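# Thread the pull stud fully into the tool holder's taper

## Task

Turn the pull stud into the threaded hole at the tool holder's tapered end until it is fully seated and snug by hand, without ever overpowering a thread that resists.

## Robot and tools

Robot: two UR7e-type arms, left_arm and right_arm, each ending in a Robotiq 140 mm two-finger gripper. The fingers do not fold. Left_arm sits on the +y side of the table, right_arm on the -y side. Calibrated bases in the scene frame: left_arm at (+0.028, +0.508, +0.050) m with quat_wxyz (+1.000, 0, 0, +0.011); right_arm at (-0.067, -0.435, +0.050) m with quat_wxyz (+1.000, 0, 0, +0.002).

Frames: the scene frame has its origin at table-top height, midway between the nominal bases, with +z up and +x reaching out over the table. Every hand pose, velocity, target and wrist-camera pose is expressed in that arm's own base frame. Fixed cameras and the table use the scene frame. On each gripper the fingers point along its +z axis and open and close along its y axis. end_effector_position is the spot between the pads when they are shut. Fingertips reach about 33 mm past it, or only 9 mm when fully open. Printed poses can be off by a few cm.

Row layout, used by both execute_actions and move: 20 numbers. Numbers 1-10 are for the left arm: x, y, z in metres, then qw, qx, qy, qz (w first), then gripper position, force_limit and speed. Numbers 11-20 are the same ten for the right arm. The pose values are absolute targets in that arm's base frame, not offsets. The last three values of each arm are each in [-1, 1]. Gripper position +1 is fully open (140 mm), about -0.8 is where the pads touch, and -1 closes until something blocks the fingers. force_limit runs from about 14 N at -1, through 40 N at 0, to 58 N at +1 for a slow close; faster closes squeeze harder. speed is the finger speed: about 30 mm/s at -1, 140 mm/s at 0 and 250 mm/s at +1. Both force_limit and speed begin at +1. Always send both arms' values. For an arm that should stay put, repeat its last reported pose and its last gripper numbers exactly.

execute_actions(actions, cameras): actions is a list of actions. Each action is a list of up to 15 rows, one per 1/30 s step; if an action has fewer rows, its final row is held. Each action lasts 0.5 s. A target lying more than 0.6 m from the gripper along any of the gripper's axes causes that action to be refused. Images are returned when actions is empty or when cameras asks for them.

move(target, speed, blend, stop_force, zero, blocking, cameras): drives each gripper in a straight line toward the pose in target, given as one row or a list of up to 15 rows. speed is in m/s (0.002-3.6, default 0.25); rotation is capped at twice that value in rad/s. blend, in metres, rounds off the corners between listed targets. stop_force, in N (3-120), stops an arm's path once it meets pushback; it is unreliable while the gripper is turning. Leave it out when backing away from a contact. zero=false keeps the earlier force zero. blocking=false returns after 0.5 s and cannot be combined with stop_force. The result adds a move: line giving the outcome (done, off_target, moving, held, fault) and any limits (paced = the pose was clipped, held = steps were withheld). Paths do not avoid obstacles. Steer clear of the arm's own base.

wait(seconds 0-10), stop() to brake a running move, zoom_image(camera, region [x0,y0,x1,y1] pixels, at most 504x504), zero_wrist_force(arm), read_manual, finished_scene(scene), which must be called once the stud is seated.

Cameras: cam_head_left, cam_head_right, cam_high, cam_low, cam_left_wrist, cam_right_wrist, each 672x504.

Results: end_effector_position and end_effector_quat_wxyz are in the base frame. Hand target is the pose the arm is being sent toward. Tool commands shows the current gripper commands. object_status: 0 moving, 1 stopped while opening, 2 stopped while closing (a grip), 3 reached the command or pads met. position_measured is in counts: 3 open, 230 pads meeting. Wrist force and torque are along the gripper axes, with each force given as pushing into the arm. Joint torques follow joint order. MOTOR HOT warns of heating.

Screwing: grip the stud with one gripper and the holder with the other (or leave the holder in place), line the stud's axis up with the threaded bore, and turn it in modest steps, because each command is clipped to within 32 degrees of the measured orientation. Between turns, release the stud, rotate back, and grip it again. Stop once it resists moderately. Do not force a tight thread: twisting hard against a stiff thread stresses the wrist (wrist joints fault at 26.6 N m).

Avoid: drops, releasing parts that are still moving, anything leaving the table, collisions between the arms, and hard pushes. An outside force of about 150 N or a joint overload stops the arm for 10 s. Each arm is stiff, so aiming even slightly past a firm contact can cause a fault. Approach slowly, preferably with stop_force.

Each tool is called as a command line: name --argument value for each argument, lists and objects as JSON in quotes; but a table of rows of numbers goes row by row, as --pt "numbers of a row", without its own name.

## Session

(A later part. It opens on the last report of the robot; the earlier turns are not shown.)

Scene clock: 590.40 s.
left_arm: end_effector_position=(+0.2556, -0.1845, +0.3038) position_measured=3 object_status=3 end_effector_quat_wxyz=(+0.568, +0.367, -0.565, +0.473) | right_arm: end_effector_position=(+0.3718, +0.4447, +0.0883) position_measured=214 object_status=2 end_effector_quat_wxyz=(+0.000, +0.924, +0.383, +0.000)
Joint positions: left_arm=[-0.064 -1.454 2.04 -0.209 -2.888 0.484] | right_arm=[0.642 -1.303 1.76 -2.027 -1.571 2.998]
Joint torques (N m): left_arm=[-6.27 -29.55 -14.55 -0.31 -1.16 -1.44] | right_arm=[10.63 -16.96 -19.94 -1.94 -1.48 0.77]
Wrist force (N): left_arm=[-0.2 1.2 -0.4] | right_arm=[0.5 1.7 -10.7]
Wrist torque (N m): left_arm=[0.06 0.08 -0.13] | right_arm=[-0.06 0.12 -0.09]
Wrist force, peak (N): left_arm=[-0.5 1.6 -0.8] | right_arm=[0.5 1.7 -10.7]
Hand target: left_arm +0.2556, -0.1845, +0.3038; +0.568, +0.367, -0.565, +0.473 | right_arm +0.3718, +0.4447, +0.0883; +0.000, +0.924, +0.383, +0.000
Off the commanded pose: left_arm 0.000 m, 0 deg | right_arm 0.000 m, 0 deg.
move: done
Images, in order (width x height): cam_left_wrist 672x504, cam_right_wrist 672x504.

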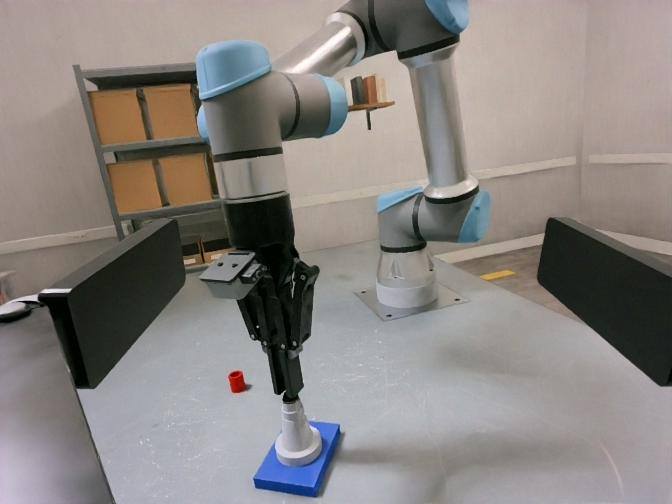

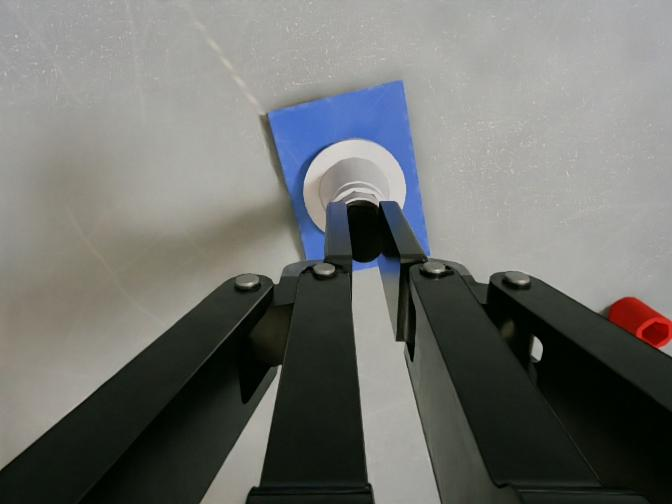

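execute_actions --actions '[]' --cameras '["cam_low","cam_high","cam_left_wrist"]'

zoom_image --camera "cam_low" --region '[484, 228, 514, 262]'

zoom_image --camera "cam_left_wrist" --region '[272, 380, 308, 420]'

zoom_image --camera "cam_high" --region '[328, 125, 358, 160]'

Scene clock: 601.00 s.
left_arm: end_effector_position=(+0.2556, -0.1845, +0.3038) position_measured=3 object_status=3 end_effector_quat_wxyz=(+0.568, +0.367, -0.565, +0.473) | right_arm: end_effector_position=(+0.3718, +0.4447, +0.0883) position_measured=214 object_status=2 end_effector_quat_wxyz=(+0.000, +0.924, +0.383, +0.000)
Joint positions: left_arm=[-0.064 -1.454 2.04 -0.209 -2.888 0.484] | right_arm=[0.642 -1.303 1.76 -2.027 -1.571 2.999]
Joint velocities: within noise
Joint torques (N m): left_arm=[-5.22 -29.75 -14.65 -0.35 -1.13 -1.39] | right_arm=[9.71 -18.84 -27.56 0.28 1.76 1.36]
Wrist force (N): left_arm=[-0.2 1.5 -0.5] | right_arm=[-0.1 2.8 -10.0]
Wrist torque (N m): left_arm=[0.11 0.08 -0.13] | right_arm=[-0.08 0.16 -0.09]
Wrist force, peak (N): left_arm=[-0.3 1.8 -0.6] | right_arm=[0.5 2.8 -11.2]
Hand target: left_arm +0.2556, -0.1845, +0.3038; +0.568, +0.367, -0.565, +0.473 | right_arm +0.3718, +0.4447, +0.0883; +0.000, +0.924, +0.383, +0.000
Tool commands: left_gripper/position=+1.0 left_gripper/force_limit=+1.0 left_gripper/speed=+1.0 right_gripper/position=-1.0 right_gripper/force_limit=+1.0 right_gripper/speed=+0.4
Off the commanded pose: left_arm 0.000 m, 0 deg | right_arm 0.000 m, 0 deg.
Images, in order (width x height): cam_high 672x504, cam_low 672x504, cam_left_wrist 672x504.

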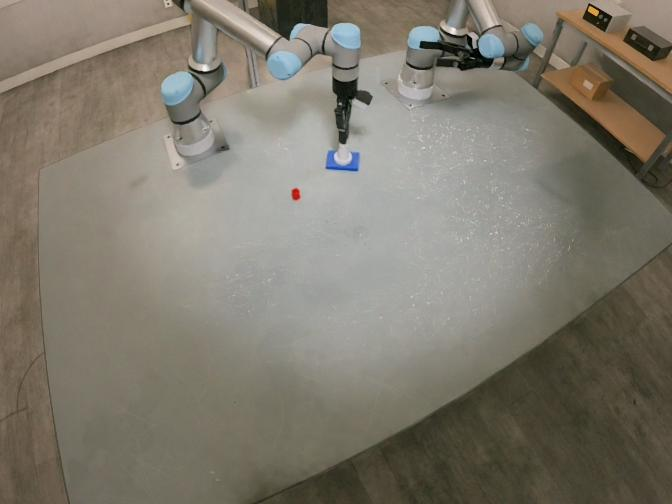

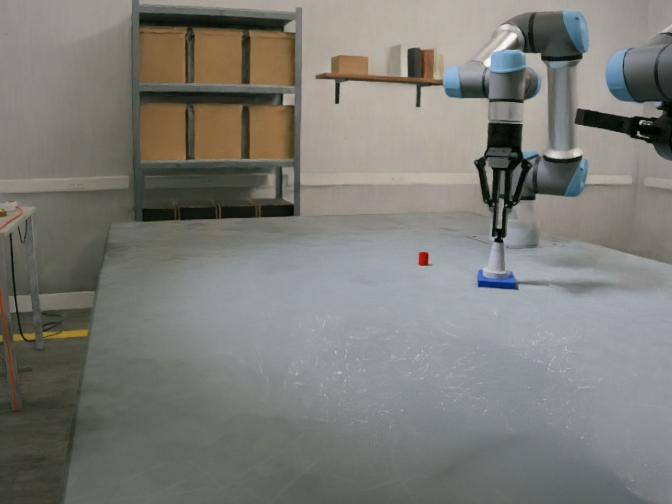

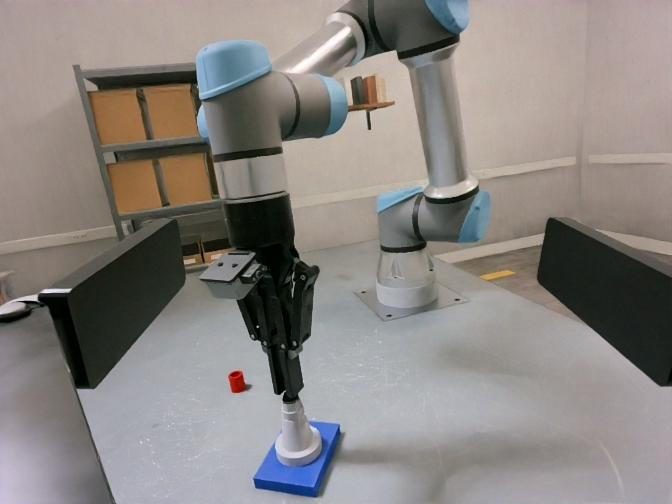

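Scaled by 14.824 from the camera's 672x504 image, which has a finer 960x720 frame.

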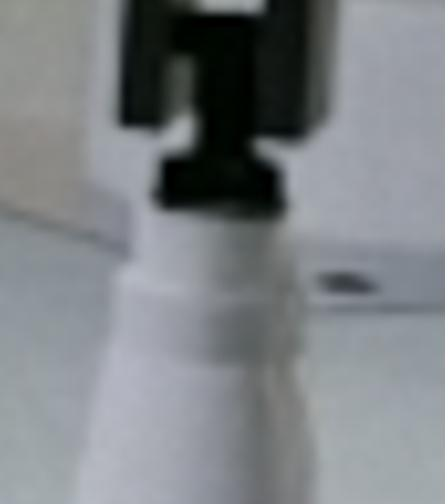

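Scaled by 12.600 from the camera's 672x504 image, which has a finer 960x720 frame.

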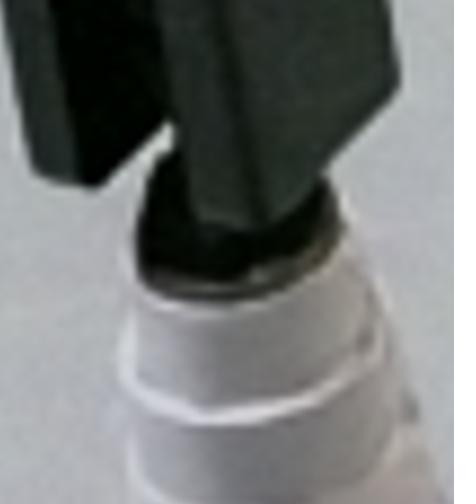

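Scaled by 14.400 from the camera's 672x504 image, which has a finer 960x720 frame.

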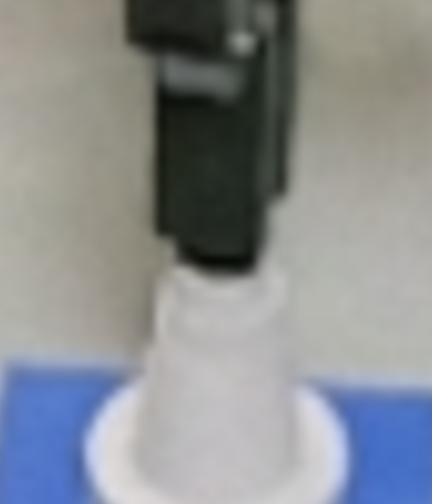

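move --pt "0.2556 -0.1845 0.3038 0.568 0.367 -0.565 0.473 1 1 1 0.3718 0.4447 0.0883 0 -0.9239 -0.3827 0 -0.35 0 -0.8" --pt "0.2556 -0.1845 0.3038 0.568 0.367 -0.565 0.473 1 1 1 0.3718 0.4447 0.0883 0 -0.7934 -0.6088 0 -0.35 0 -0.8" --speed 0.3 --cameras '["cam_right_wrist"]'

zoom_image --camera "cam_right_wrist" --region '[320, 170, 410, 270]'

move --pt "0.2556 -0.1845 0.3038 0.568 0.367 -0.565 0.473 1 1 1 0.3718 0.4447 0.0840 0 -0.7934 -0.6088 0 -0.35 0 -0.8" --speed 0.01 --stop_force 4 --cameras '["cam_low","cam_left_wrist"]'

zoom_image --camera "cam_low" --region '[484, 228, 514, 262]'

zoom_image --camera "cam_left_wrist" --region '[262, 370, 318, 420]'

Scene clock: 628.37 s.
left_arm: end_effector_position=(+0.2556, -0.1845, +0.3038) position_measured=3 object_status=3 end_effector_quat_wxyz=(+0.568, +0.367, -0.565, +0.473) | right_arm: end_effector_position=(+0.3718, +0.4447, +0.0883) position_measured=173 object_status=3 end_effector_quat_wxyz=(+0.000, +0.793, +0.609, +0.000)
Joint positions: left_arm=[-0.064 -1.454 2.04 -0.209 -2.888 0.484] | right_arm=[0.642 -1.303 1.76 -2.027 -1.571 2.475]
Joint torques (N m): left_arm=[-5.88 -29.75 -15.16 -0.42 -1.1 -1.5] | right_arm=[-9.07 -36.23 -18.97 -3.62 0.9 -0.64]
Wrist force (N): left_arm=[-0.2 1.3 -0.3] | right_arm=[-2.1 -0.4 -1.4]
Wrist torque (N m): left_arm=[0.08 0.08 -0.14] | right_arm=[-0.02 0.19 0.22]
Wrist force, peak (N): left_arm=[-0.2 1.9 -0.5] | right_arm=[0.1 2.9 -10.7]
Hand target: left_arm +0.2556, -0.1845, +0.3038; +0.568, +0.367, -0.565, +0.473 | right_arm +0.3718, +0.4447, +0.0883; +0.000, +0.793, +0.609, +0.000
Off the commanded pose: left_arm 0.000 m, 0 deg | right_arm 0.000 m, 0 deg.
move: done
Images, in order (width x height): cam_right_wrist 672x504.

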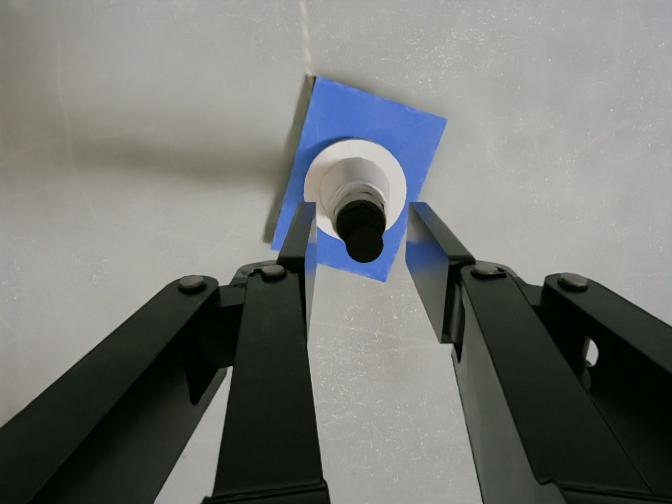

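Scaled by 5.040 from the camera's 672x504 image, which has a finer 960x720 frame.

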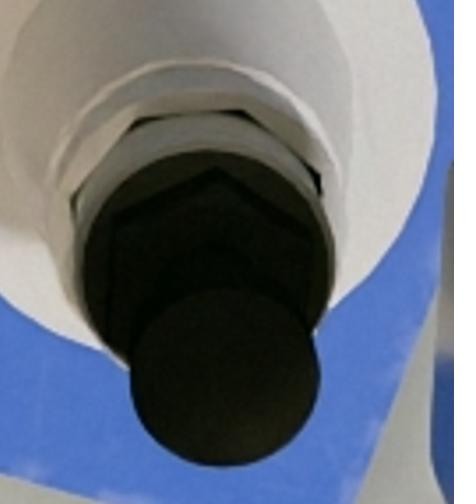

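Scene clock: 629.47 s.
left_arm: end_effector_position=(+0.2556, -0.1845, +0.3038) position_measured=3 object_status=3 end_effector_quat_wxyz=(+0.568, +0.367, -0.565, +0.473) | right_arm: end_effector_position=(+0.3718, +0.4447, +0.0839) position_measured=173 object_status=3 end_effector_quat_wxyz=(+0.000, +0.793, +0.609, +0.000)
Joint positions: left_arm=[-0.064 -1.454 2.04 -0.209 -2.888 0.484] | right_arm=[0.642 -1.298 1.766 -2.038 -1.571 2.475]
Joint torques (N m): left_arm=[-6.07 -29.59 -14.55 -0.4 -1.13 -1.43] | right_arm=[-9.11 -38.12 -31.15 -1.34 -1.83 -1.4]
Wrist force (N): left_arm=[-0.3 1.3 -0.6] | right_arm=[-2.2 -0.2 -1.4]
Wrist torque (N m): left_arm=[0.08 0.11 -0.14] | right_arm=[0.02 0.22 0.22]
Wrist force, peak (N): left_arm=[-0.4 1.6 -0.5] | right_arm=[-2.2 -0.2 -1.8]
Hand target: left_arm +0.2556, -0.1845, +0.3038; +0.568, +0.367, -0.565, +0.473 | right_arm +0.3718, +0.4447, +0.0840; +0.000, +0.793, +0.609, +0.000
Off the commanded pose: left_arm 0.000 m, 0 deg | right_arm 0.000 m, 0 deg.
move: done
Images, in order (width x height): cam_low 672x504, cam_left_wrist 672x504.

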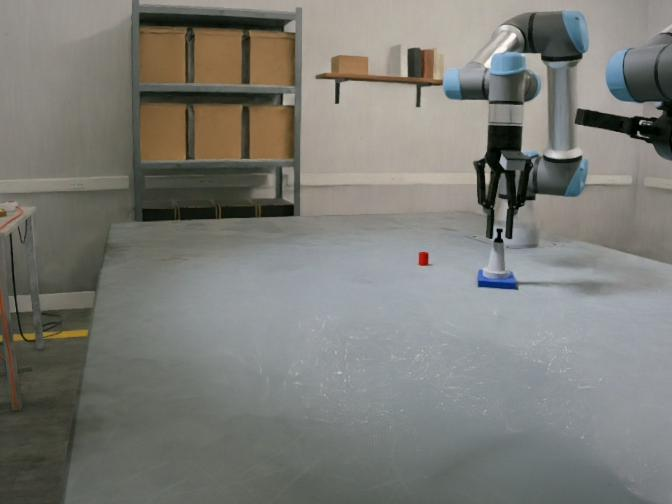

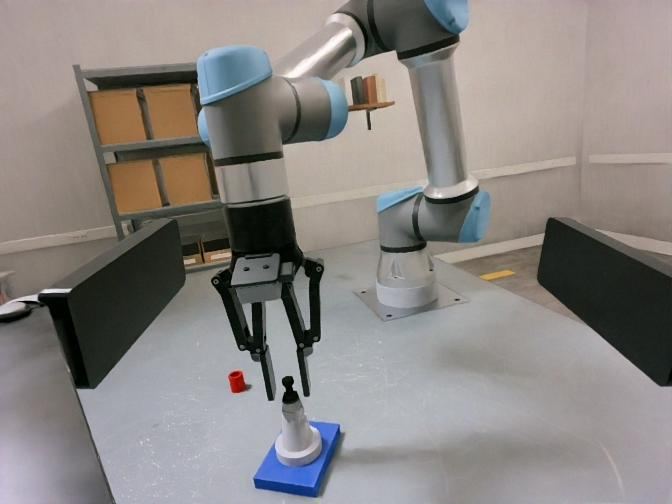

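Scaled by 14.824 from the camera's 672x504 image, which has a finer 960x720 frame.

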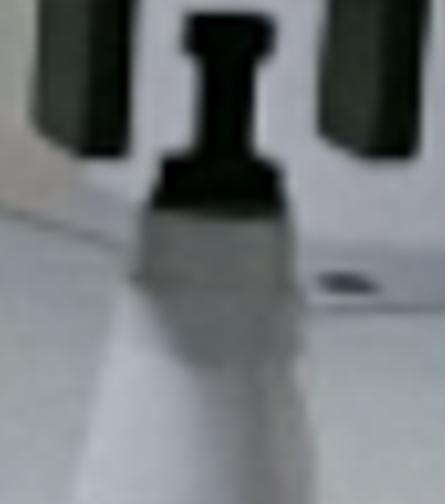

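Scaled by 9.000 from the camera's 672x504 image, which has a finer 960x720 frame.

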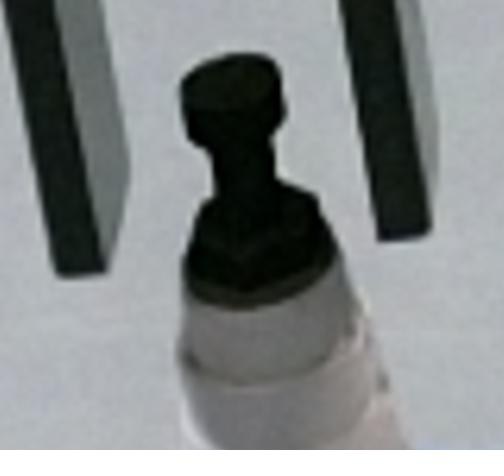

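move --pt "0.2556 -0.1845 0.3038 0.568 0.367 -0.565 0.473 1 1 1 0.3718 0.4447 0.0813 0 -0.7934 -0.6088 0 -0.35 0 -0.8" --speed 0.01 --stop_force 4

move --pt "0.2556 -0.1845 0.3038 0.568 0.367 -0.565 0.473 1 1 1 0.3718 0.4447 0.0813 0 -0.7934 -0.6088 0 -1 0 -1" --cameras '["cam_low","cam_left_wrist"]'

zoom_image --camera "cam_low" --region '[484, 228, 514, 262]'

zoom_image --camera "cam_left_wrist" --region '[262, 370, 318, 420]'

Scene clock: 638.63 s.
left_arm: end_effector_position=(+0.2556, -0.1845, +0.3038) position_measured=3 object_status=3 end_effector_quat_wxyz=(+0.568, +0.367, -0.565, +0.473) | right_arm: end_effector_position=(+0.3718, +0.4447, +0.0812) position_measured=173 object_status=3 end_effector_quat_wxyz=(+0.000, +0.793, +0.609, +0.000)
Joint positions: left_arm=[-0.064 -1.454 2.04 -0.209 -2.888 0.484] | right_arm=[0.642 -1.296 1.77 -2.045 -1.571 2.475]
Joint torques (N m): left_arm=[-5.67 -29.28 -14.67 -0.37 -1.08 -1.41] | right_arm=[-9.3 -30.54 -27.77 -1.34 -1.79 -1.24]
Wrist force (N): left_arm=[-0.2 1.3 -0.5] | right_arm=[-2.2 -0.2 -1.3]
Wrist torque (N m): left_arm=[0.08 0.08 -0.13] | right_arm=[0.02 0.20 0.22]
Wrist force, peak (N): left_arm=[-0.2 1.8 -0.5] | right_arm=[-2.3 -0.1 -1.6]
Hand target: left_arm +0.2556, -0.1845, +0.3038; +0.568, +0.367, -0.565, +0.473 | right_arm +0.3718, +0.4447, +0.0813; +0.000, +0.793, +0.609, +0.000
Off the commanded pose: left_arm 0.000 m, 0 deg | right_arm 0.000 m, 0 deg.
move: done

Scene clock: 639.83 s.
left_arm: end_effector_position=(+0.2556, -0.1845, +0.3038) position_measured=3 object_status=3 end_effector_quat_wxyz=(+0.568, +0.367, -0.565, +0.473) | right_arm: end_effector_position=(+0.3718, +0.4447, +0.0813) position_measured=207 object_status=0 end_effector_quat_wxyz=(+0.000, +0.793, +0.609, +0.000)
Joint positions: left_arm=[-0.064 -1.454 2.04 -0.209 -2.888 0.484] | right_arm=[0.642 -1.296 1.77 -2.045 -1.571 2.475]
Joint torques (N m): left_arm=[-5.7 -28.94 -14.47 -0.45 -1.11 -1.42] | right_arm=[-3.54 -44.42 -29.09 -1.25 0.91 -1.35]
Wrist force (N): left_arm=[-0.5 1.4 -0.7] | right_arm=[-3.0 0.9 -6.7]
Wrist torque (N m): left_arm=[0.09 0.14 -0.13] | right_arm=[-0.02 0.22 0.36]
Wrist force, peak (N): left_arm=[-0.5 1.6 -0.5] | right_arm=[-2.9 1.1 -7.6]
Hand target: left_arm +0.2556, -0.1845, +0.3038; +0.568, +0.367, -0.565, +0.473 | right_arm +0.3718, +0.4447, +0.0813; +0.000, +0.793, +0.609, +0.000
Off the commanded pose: left_arm 0.000 m, 0 deg | right_arm 0.000 m, 0 deg.
move: done
Images, in order (width x height): cam_low 672x504, cam_left_wrist 672x504.

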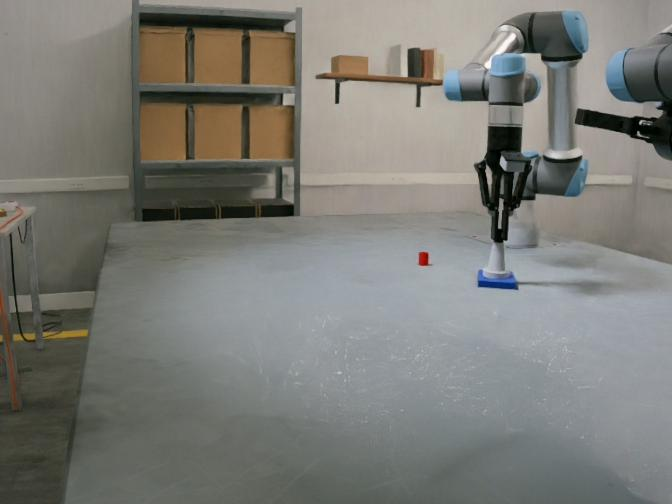

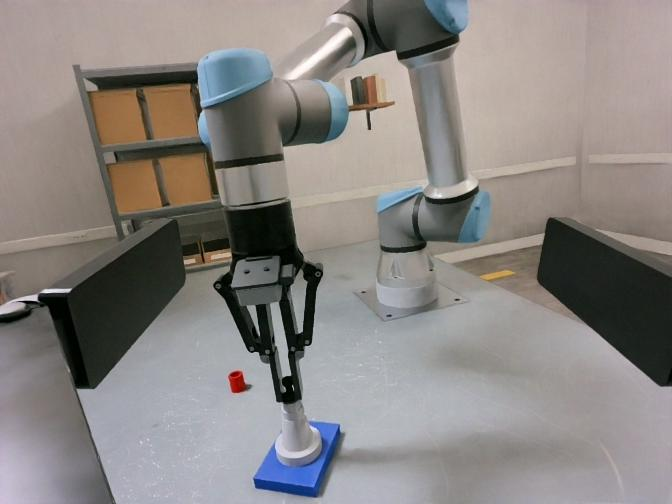

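Scaled by 14.824 from the camera's 672x504 image, which has a finer 960x720 frame.

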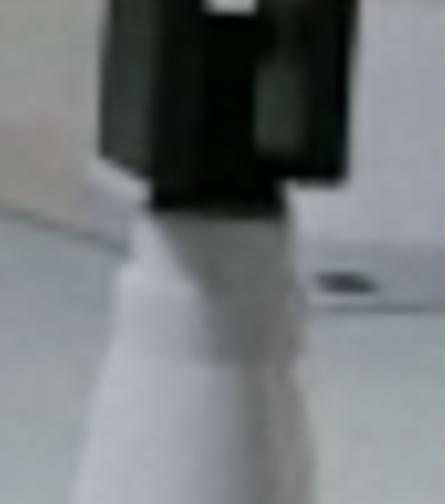

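Scaled by 9.000 from the camera's 672x504 image, which has a finer 960x720 frame.

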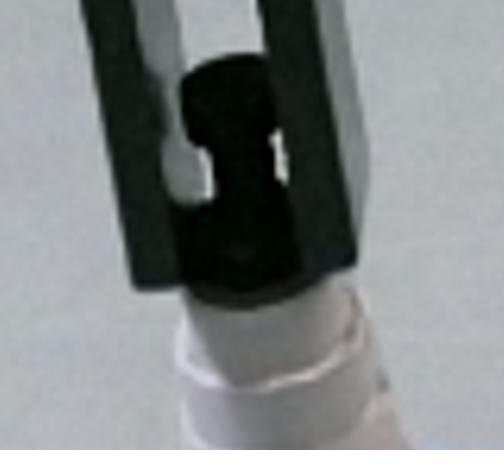

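Gripping the hex. Tighten in small steps.

move --pt "0.2556 -0.1845 0.3038 0.568 0.367 -0.565 0.473 1 1 1 0.3718 0.4447 0.0813 0 -0.8141 -0.5807 0 -1 0 -1" --speed 0.1

move --pt "0.2556 -0.1845 0.3038 0.568 0.367 -0.565 0.473 1 1 1 0.3718 0.4447 0.0813 0 -0.8290 -0.5592 0 -1 0 -1" --speed 0.1

Scene clock: 646.37 s.
left_arm: end_effector_position=(+0.2556, -0.1845, +0.3038) position_measured=3 object_status=3 end_effector_quat_wxyz=(+0.568, +0.367, -0.565, +0.473) | right_arm: end_effector_position=(+0.3718, +0.4447, +0.0813) position_measured=207 object_status=2 end_effector_quat_wxyz=(+0.000, +0.814, +0.581, +0.000)
Joint positions: left_arm=[-0.064 -1.454 2.04 -0.209 -2.888 0.484] | right_arm=[0.642 -1.296 1.77 -2.045 -1.571 2.545]
Joint torques (N m): left_arm=[-5.68 -28.81 -14.88 -0.42 -1.09 -1.32] | right_arm=[4.3 -43.53 -16.96 -1.38 -0.11 -1.03]
Wrist force (N): left_arm=[-0.4 1.1 -0.6] | right_arm=[-0.5 3.0 -2.7]
Wrist torque (N m): left_arm=[0.04 0.11 -0.13] | right_arm=[-0.07 0.16 0.04]
Wrist force, peak (N): left_arm=[-0.3 1.8 -0.6] | right_arm=[-3.0 1.0 -6.8]
Hand target: left_arm +0.2556, -0.1845, +0.3038; +0.568, +0.367, -0.565, +0.473 | right_arm +0.3718, +0.4447, +0.0813; +0.000, +0.814, +0.581, +0.000
Off the commanded pose: left_arm 0.000 m, 0 deg | right_arm 0.000 m, 0 deg.
move: done

Scene clock: 647.10 s.
left_arm: end_effector_position=(+0.2556, -0.1845, +0.3038) position_measured=3 object_status=3 end_effector_quat_wxyz=(+0.568, +0.367, -0.565, +0.473) | right_arm: end_effector_position=(+0.3718, +0.4447, +0.0813) position_measured=207 object_status=2 end_effector_quat_wxyz=(+0.000, +0.829, +0.559, +0.000) end_effector_velocity=(-0.001, +0.000, +0.000) end_effector_angular_velocity=(+0.000, +0.001, +0.006)
Joint positions: left_arm=[-0.064 -1.454 2.04 -0.209 -2.888 0.484] | right_arm=[0.642 -1.296 1.77 -2.045 -1.571 2.597]
Joint velocities: left_arm=[within noise] | right_arm=[0 0 0.001 0 0.001 -0.006]
Joint torques (N m): left_arm=[-5.52 -29.91 -14.69 -0.31 -1.17 -1.33] | right_arm=[1.11 -42.19 -16.13 -1.48 -1.17 -1.01]
Wrist force (N): left_arm=[-0.1 1.3 -0.3] | right_arm=[-0.5 3.1 -2.8]
Wrist torque (N m): left_arm=[0.07 0.06 -0.14] | right_arm=[-0.06 0.17 -0.14]
Wrist force, peak (N): left_arm=[-0.4 1.7 -0.4] | right_arm=[-0.6 3.4 -2.8]
Hand target: left_arm +0.2556, -0.1845, +0.3038; +0.568, +0.367, -0.565, +0.473 | right_arm +0.3718, +0.4447, +0.0813; +0.000, +0.829, +0.559, +0.000
Off the commanded pose: left_arm 0.000 m, 0 deg | right_arm 0.000 m, 0 deg.
move: done

move --pt "0.2556 -0.1845 0.3038 0.568 0.367 -0.565 0.473 1 1 1 0.3718 0.4447 0.0813 0 -0.8480 -0.5299 0 -1 0 -1" --speed 0.1

move --pt "0.2556 -0.1845 0.3038 0.568 0.367 -0.565 0.473 1 1 1 0.3718 0.4447 0.0813 0 -0.8616 -0.5075 0 -1 0 -1" --speed 0.1

Scene clock: 653.43 s.
left_arm: end_effector_position=(+0.2556, -0.1845, +0.3038) position_measured=3 object_status=3 end_effector_quat_wxyz=(+0.568, +0.367, -0.565, +0.473) | right_arm: end_effector_position=(+0.3718, +0.4447, +0.0813) position_measured=207 object_status=2 end_effector_quat_wxyz=(+0.000, +0.848, +0.530, +0.000)
Joint positions: left_arm=[-0.064 -1.454 2.04 -0.209 -2.888 0.484] | right_arm=[0.642 -1.296 1.77 -2.045 -1.571 2.667]
Joint torques (N m): left_arm=[-5.74 -29.93 -14.55 -0.34 -1.03 -1.45] | right_arm=[-1.93 -32.06 -22.16 -1.75 0.56 -1]
Wrist force (N): left_arm=[-0.6 1.4 -0.5] | right_arm=[-0.6 2.9 -2.7]
Wrist torque (N m): left_arm=[0.09 0.16 -0.14] | right_arm=[-0.13 0.19 -0.14]
Wrist force, peak (N): left_arm=[-0.6 1.7 -0.5] | right_arm=[-0.6 3.4 -3.0]
Hand target: left_arm +0.2556, -0.1845, +0.3038; +0.568, +0.367, -0.565, +0.473 | right_arm +0.3718, +0.4447, +0.0813; +0.000, +0.848, +0.530, +0.000
Off the commanded pose: left_arm 0.000 m, 0 deg | right_arm 0.000 m, 0 deg.
move: done

Scene clock: 654.17 s.
left_arm: end_effector_position=(+0.2556, -0.1845, +0.3038) position_measured=3 object_status=3 end_effector_quat_wxyz=(+0.568, +0.367, -0.565, +0.473) | right_arm: end_effector_position=(+0.3718, +0.4447, +0.0813) position_measured=207 object_status=2 end_effector_quat_wxyz=(+0.000, +0.862, +0.507, +0.000) end_effector_velocity=(+0.000, +0.001, +0.000) end_effector_angular_velocity=(+0.001, -0.001, +0.006)
Joint positions: left_arm=[-0.064 -1.454 2.04 -0.209 -2.888 0.484] | right_arm=[0.642 -1.296 1.77 -2.045 -1.571 2.72]
Joint velocities: left_arm=[within noise] | right_arm=[0 0 -0.001 -0.001 0 -0.005]
Joint torques (N m): left_arm=[-5.64 -29.54 -14.71 -0.39 -1.04 -1.37] | right_arm=[-4.91 -29.45 -22.31 -1.66 1.87 -1.05]
Wrist force (N): left_arm=[0.0 1.5 -0.6] | right_arm=[0.3 2.4 -1.9]
Wrist torque (N m): left_arm=[0.11 0.04 -0.14] | right_arm=[-0.13 0.20 -0.21]
Wrist force, peak (N): left_arm=[0.0 1.5 -0.9] | right_arm=[-0.6 3.1 -2.8]
Hand target: left_arm +0.2556, -0.1845, +0.3038; +0.568, +0.367, -0.565, +0.473 | right_arm +0.3718, +0.4447, +0.0813; +0.000, +0.862, +0.508, +0.000
Off the commanded pose: left_arm 0.000 m, 0 deg | right_arm 0.000 m, 0 deg.
move: done

move --pt "0.2556 -0.1845 0.3038 0.568 0.367 -0.565 0.473 1 1 1 0.3718 0.4447 0.0813 0 -0.8616 -0.5075 0 -0.35 0 -0.8" --pt "0.2556 -0.1845 0.3038 0.568 0.367 -0.565 0.473 1 1 1 0.3718 0.4447 0.0883 0 -0.7934 -0.6088 0 -0.35 0 -0.8" --speed 0.2 --cameras '["cam_right_wrist"]'

zoom_image --camera "cam_right_wrist" --region '[320, 170, 410, 270]'

Scene clock: 666.40 s.
left_arm: end_effector_position=(+0.2556, -0.1845, +0.3038) position_measured=3 object_status=3 end_effector_quat_wxyz=(+0.568, +0.367, -0.565, +0.473) | right_arm: end_effector_position=(+0.3718, +0.4448, +0.0884) position_measured=173 object_status=3 end_effector_quat_wxyz=(+0.000, +0.793, +0.609, +0.000)
Joint positions: left_arm=[-0.064 -1.454 2.04 -0.209 -2.888 0.484] | right_arm=[0.642 -1.303 1.76 -2.027 -1.571 2.475]
Joint torques (N m): left_arm=[-5.49 -29.93 -14.79 -0.41 -1.21 -1.32] | right_arm=[-8.35 -36.12 -19.57 -4.16 1.66 -0.14]
Wrist force (N): left_arm=[-0.3 1.2 -0.2] | right_arm=[-2.1 -0.2 -1.6]
Wrist torque (N m): left_arm=[0.06 0.10 -0.13] | right_arm=[0.03 0.18 0.22]
Wrist force, peak (N): left_arm=[-0.2 1.8 -0.7] | right_arm=[0.6 2.6 -2.3]
Hand target: left_arm +0.2556, -0.1845, +0.3038; +0.568, +0.367, -0.565, +0.473 | right_arm +0.3718, +0.4447, +0.0883; +0.000, +0.793, +0.609, +0.000
Off the commanded pose: left_arm 0.000 m, 0 deg | right_arm 0.000 m, 0 deg.
move: done
Images, in order (width x height): cam_right_wrist 672x504.

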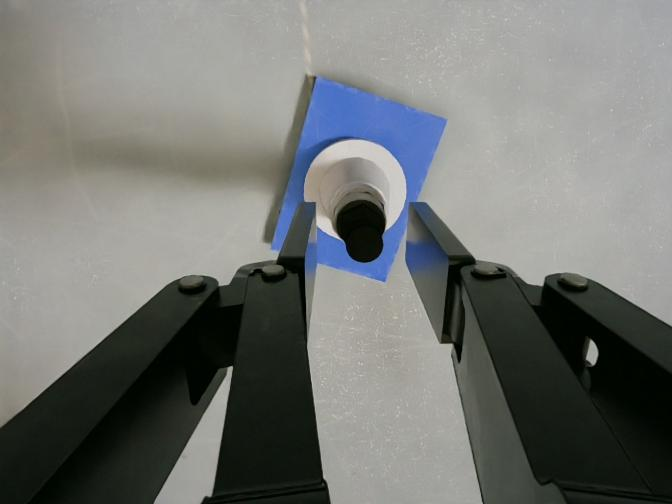

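Scaled by 5.040 from the camera's 672x504 image, which has a finer 960x720 frame.

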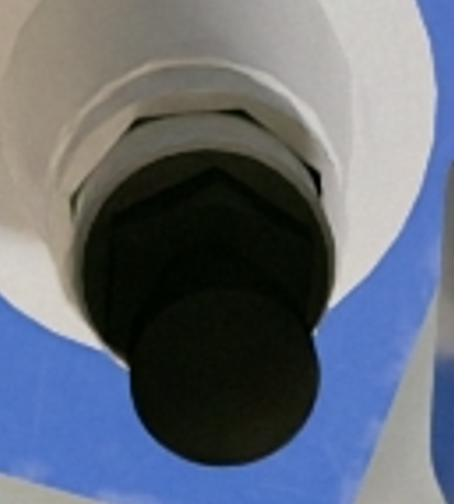

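move --pt "0.2556 -0.1845 0.3038 0.568 0.367 -0.565 0.473 1 1 1 0.3718 0.4447 0.0813 0 -0.7934 -0.6088 0 -0.35 0 -0.8" --pt "0.2556 -0.1845 0.3038 0.568 0.367 -0.565 0.473 1 1 1 0.3718 0.4447 0.0813 0 -0.7934 -0.6088 0 -1 1 0.2" --speed 0.03

move --pt "0.2556 -0.1845 0.3038 0.568 0.367 -0.565 0.473 1 1 1 0.3718 0.4447 0.0813 0 -0.8339 -0.5519 0 -1 1 0.2" --speed 0.1

move --pt "0.2556 -0.1845 0.3038 0.568 0.367 -0.565 0.473 1 1 1 0.3718 0.4447 0.0813 0 -0.8480 -0.5299 0 -1 1 0.2" --speed 0.1

Scene clock: 676.83 s.
left_arm: end_effector_position=(+0.2556, -0.1845, +0.3038) position_measured=3 object_status=3 end_effector_quat_wxyz=(+0.568, +0.367, -0.565, +0.473) | right_arm: end_effector_position=(+0.3718, +0.4447, +0.0813) position_measured=209 object_status=2 end_effector_quat_wxyz=(+0.000, +0.793, +0.609, +0.000)
Joint positions: left_arm=[-0.064 -1.454 2.04 -0.209 -2.888 0.484] | right_arm=[0.642 -1.296 1.77 -2.045 -1.571 2.475]
Joint torques (N m): left_arm=[-5.42 -29.08 -14.16 -0.53 -1.13 -1.4] | right_arm=[-3.57 -45.18 -29.95 -0.92 1.72 -0.81]
Wrist force (N): left_arm=[-0.7 1.7 -0.4] | right_arm=[-4.6 1.6 -6.6]
Wrist torque (N m): left_arm=[0.17 0.19 -0.14] | right_arm=[-0.06 0.22 0.40]
Wrist force, peak (N): left_arm=[-0.2 1.9 -0.5] | right_arm=[-5.3 1.1 -9.8]
Hand target: left_arm +0.2556, -0.1845, +0.3038; +0.568, +0.367, -0.565, +0.473 | right_arm +0.3718, +0.4447, +0.0813; +0.000, +0.793, +0.609, +0.000
Off the commanded pose: left_arm 0.000 m, 0 deg | right_arm 0.000 m, 0 deg.
move: done

Scene clock: 677.87 s.
left_arm: end_effector_position=(+0.2556, -0.1845, +0.3038) position_measured=3 object_status=3 end_effector_quat_wxyz=(+0.568, +0.367, -0.565, +0.473) | right_arm: end_effector_position=(+0.3718, +0.4447, +0.0813) position_measured=209 object_status=2 end_effector_quat_wxyz=(+0.000, +0.834, +0.552, +0.000) end_effector_velocity=(+0.000, +0.000, +0.000) end_effector_angular_velocity=(+0.000, +0.001, +0.005)
Joint positions: left_arm=[-0.064 -1.454 2.04 -0.209 -2.888 0.484] | right_arm=[0.642 -1.296 1.77 -2.045 -1.571 2.615]
Joint velocities: left_arm=[within noise] | right_arm=[0 0.001 0 0 0.001 -0.005]
Joint torques (N m): left_arm=[-6.74 -29.55 -15.01 -0.31 -1.01 -1.37] | right_arm=[-1.82 -44.79 -28.2 -1.34 -1.06 -0.92]
Wrist force (N): left_arm=[-0.3 1.4 -0.5] | right_arm=[0.2 3.2 -0.8]
Wrist torque (N m): left_arm=[0.09 0.11 -0.14] | right_arm=[-0.08 0.19 -0.25]
Wrist force, peak (N): left_arm=[-0.2 1.7 -0.7] | right_arm=[-4.6 1.8 -5.7]
Hand target: left_arm +0.2556, -0.1845, +0.3038; +0.568, +0.367, -0.565, +0.473 | right_arm +0.3718, +0.4447, +0.0813; +0.000, +0.834, +0.552, +0.000
Off the commanded pose: left_arm 0.000 m, 0 deg | right_arm 0.000 m, 0 deg.
move: done

Scene clock: 678.60 s.
left_arm: end_effector_position=(+0.2556, -0.1845, +0.3038) position_measured=3 object_status=3 end_effector_quat_wxyz=(+0.568, +0.367, -0.565, +0.473) | right_arm: end_effector_position=(+0.3718, +0.4447, +0.0813) position_measured=209 object_status=2 end_effector_quat_wxyz=(+0.000, +0.848, +0.530, +0.000) end_effector_velocity=(+0.000, +0.000, +0.000) end_effector_angular_velocity=(-0.001, +0.001, +0.006)
Joint positions: left_arm=[-0.064 -1.454 2.04 -0.209 -2.888 0.484] | right_arm=[0.642 -1.296 1.77 -2.045 -1.571 2.667]
Joint velocities: left_arm=[within noise] | right_arm=[0 0 0 0.001 0 -0.006]
Joint torques (N m): left_arm=[-5.41 -29.89 -14.58 -0.48 -1.09 -1.33] | right_arm=[3.37 -42.39 -28.52 -1.57 -1.41 -0.77]
Wrist force (N): left_arm=[-0.6 1.4 -0.7] | right_arm=[1.1 2.3 -1.8]
Wrist torque (N m): left_arm=[0.10 0.15 -0.13] | right_arm=[-0.12 0.15 -0.39]
Wrist force, peak (N): left_arm=[-0.4 1.8 -0.6] | right_arm=[-0.6 2.8 -2.7]
Hand target: left_arm +0.2556, -0.1845, +0.3038; +0.568, +0.367, -0.565, +0.473 | right_arm +0.3718, +0.4447, +0.0813; +0.000, +0.848, +0.530, +0.000
Off the commanded pose: left_arm 0.000 m, 0 deg | right_arm 0.000 m, 0 deg.
move: done

move --pt "0.2556 -0.1845 0.3038 0.568 0.367 -0.565 0.473 1 1 1 0.3718 0.4447 0.0813 0 -0.8616 -0.5075 0 -1 1 0.2" --speed 0.1

move --pt "0.2556 -0.1845 0.3038 0.568 0.367 -0.565 0.473 1 1 1 0.3718 0.4447 0.0813 0 -0.8616 -0.5075 0 -0.3 0 -0.8" --pt "0.2556 -0.1845 0.3038 0.568 0.367 -0.565 0.473 1 1 1 0.3718 0.4447 0.16 0 -0.8616 -0.5075 0 -0.3 0 -0.8" --speed 0.15 --cameras '["cam_left_wrist","cam_low"]'

zoom_image --camera "cam_left_wrist" --region '[240, 360, 340, 460]'

Scene clock: 687.30 s.
left_arm: end_effector_position=(+0.2556, -0.1845, +0.3038) position_measured=3 object_status=3 end_effector_quat_wxyz=(+0.568, +0.367, -0.565, +0.473) | right_arm: end_effector_position=(+0.3718, +0.4447, +0.0813) position_measured=209 object_status=2 end_effector_quat_wxyz=(+0.000, +0.862, +0.507, +0.000) end_effector_velocity=(+0.000, +0.000, +0.000) end_effector_angular_velocity=(-0.001, +0.000, +0.005)
Joint positions: left_arm=[-0.064 -1.454 2.04 -0.209 -2.888 0.484] | right_arm=[0.642 -1.296 1.77 -2.045 -1.571 2.72]
Joint velocities: left_arm=[within noise] | right_arm=[0 0 0 0 -0.001 -0.006]
Joint torques (N m): left_arm=[-5.59 -29.56 -15.06 -0.34 -1.2 -1.28] | right_arm=[6.41 -30.66 -28.13 -2.15 0.05 -0.69]
Wrist force (N): left_arm=[-0.4 1.7 -0.2] | right_arm=[0.9 2.4 -1.7]
Wrist torque (N m): left_arm=[0.16 0.12 -0.14] | right_arm=[-0.15 0.20 -0.42]
Wrist force, peak (N): left_arm=[-0.2 1.8 -0.2] | right_arm=[-0.7 3.1 -2.6]
Hand target: left_arm +0.2556, -0.1845, +0.3038; +0.568, +0.367, -0.565, +0.473 | right_arm +0.3718, +0.4447, +0.0813; +0.000, +0.862, +0.508, +0.000
Off the commanded pose: left_arm 0.000 m, 0 deg | right_arm 0.000 m, 0 deg.
move: done

Scene clock: 689.10 s.
left_arm: end_effector_position=(+0.2556, -0.1845, +0.3038) position_measured=3 object_status=3 end_effector_quat_wxyz=(+0.568, +0.367, -0.565, +0.473) | right_arm: end_effector_position=(+0.3718, +0.4447, +0.1600) position_measured=167 object_status=3 end_effector_quat_wxyz=(+0.000, +0.862, +0.508, +0.000)
Joint positions: left_arm=[-0.064 -1.454 2.04 -0.209 -2.888 0.484] | right_arm=[0.642 -1.364 1.641 -1.848 -1.571 2.719]
Joint torques (N m): left_arm=[-6.02 -29.88 -14.28 -0.43 -1.1 -1.43] | right_arm=[5.27 -21.23 -24.6 -1.82 1.45 0.16]
Wrist force (N): left_arm=[-0.3 1.4 -0.3] | right_arm=[-2.0 -0.6 -1.6]
Wrist torque (N m): left_arm=[0.10 0.10 -0.14] | right_arm=[-0.09 0.17 0.27]
Wrist force, peak (N): left_arm=[-0.4 1.7 -0.7] | right_arm=[-1.8 -0.7 -3.7]
Hand target: left_arm +0.2556, -0.1845, +0.3038; +0.568, +0.367, -0.565, +0.473 | right_arm +0.3718, +0.4447, +0.1600; +0.000, +0.862, +0.508, +0.000
Off the commanded pose: left_arm 0.000 m, 0 deg | right_arm 0.000 m, 0 deg.
move: done
Images, in order (width x height): cam_low 672x504, cam_left_wrist 672x504.

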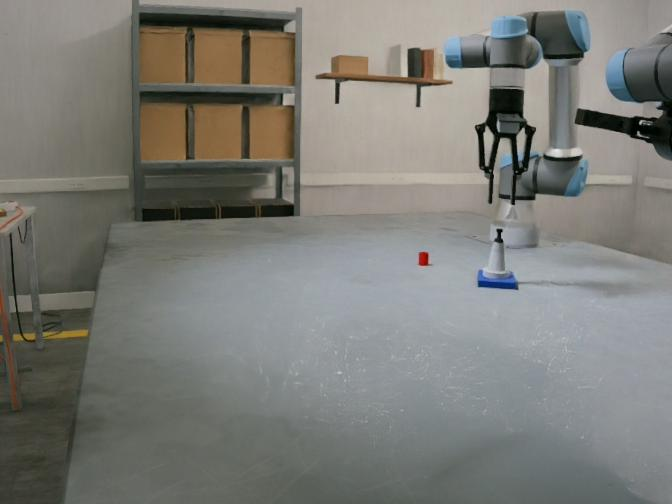

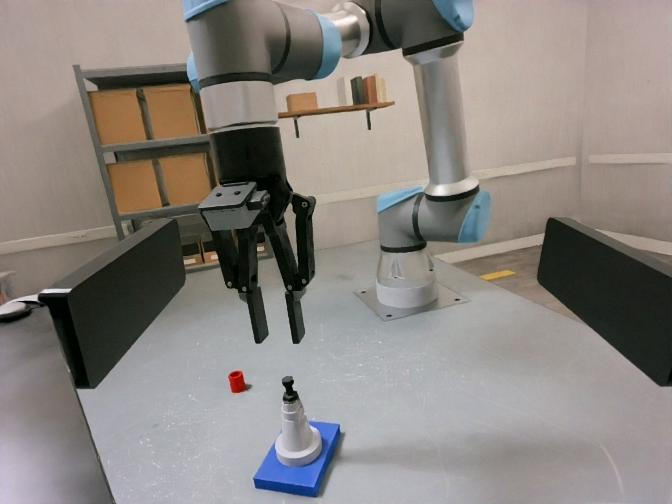

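Scaled by 5.040 from the camera's 672x504 image, which has a finer 960x720 frame.

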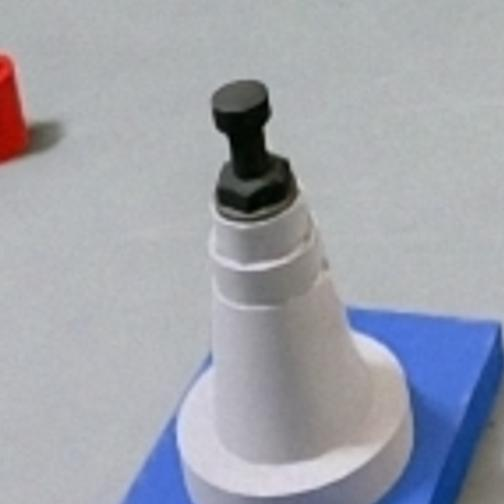

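finished_scene --scene 2

The scene is finished: the task was done.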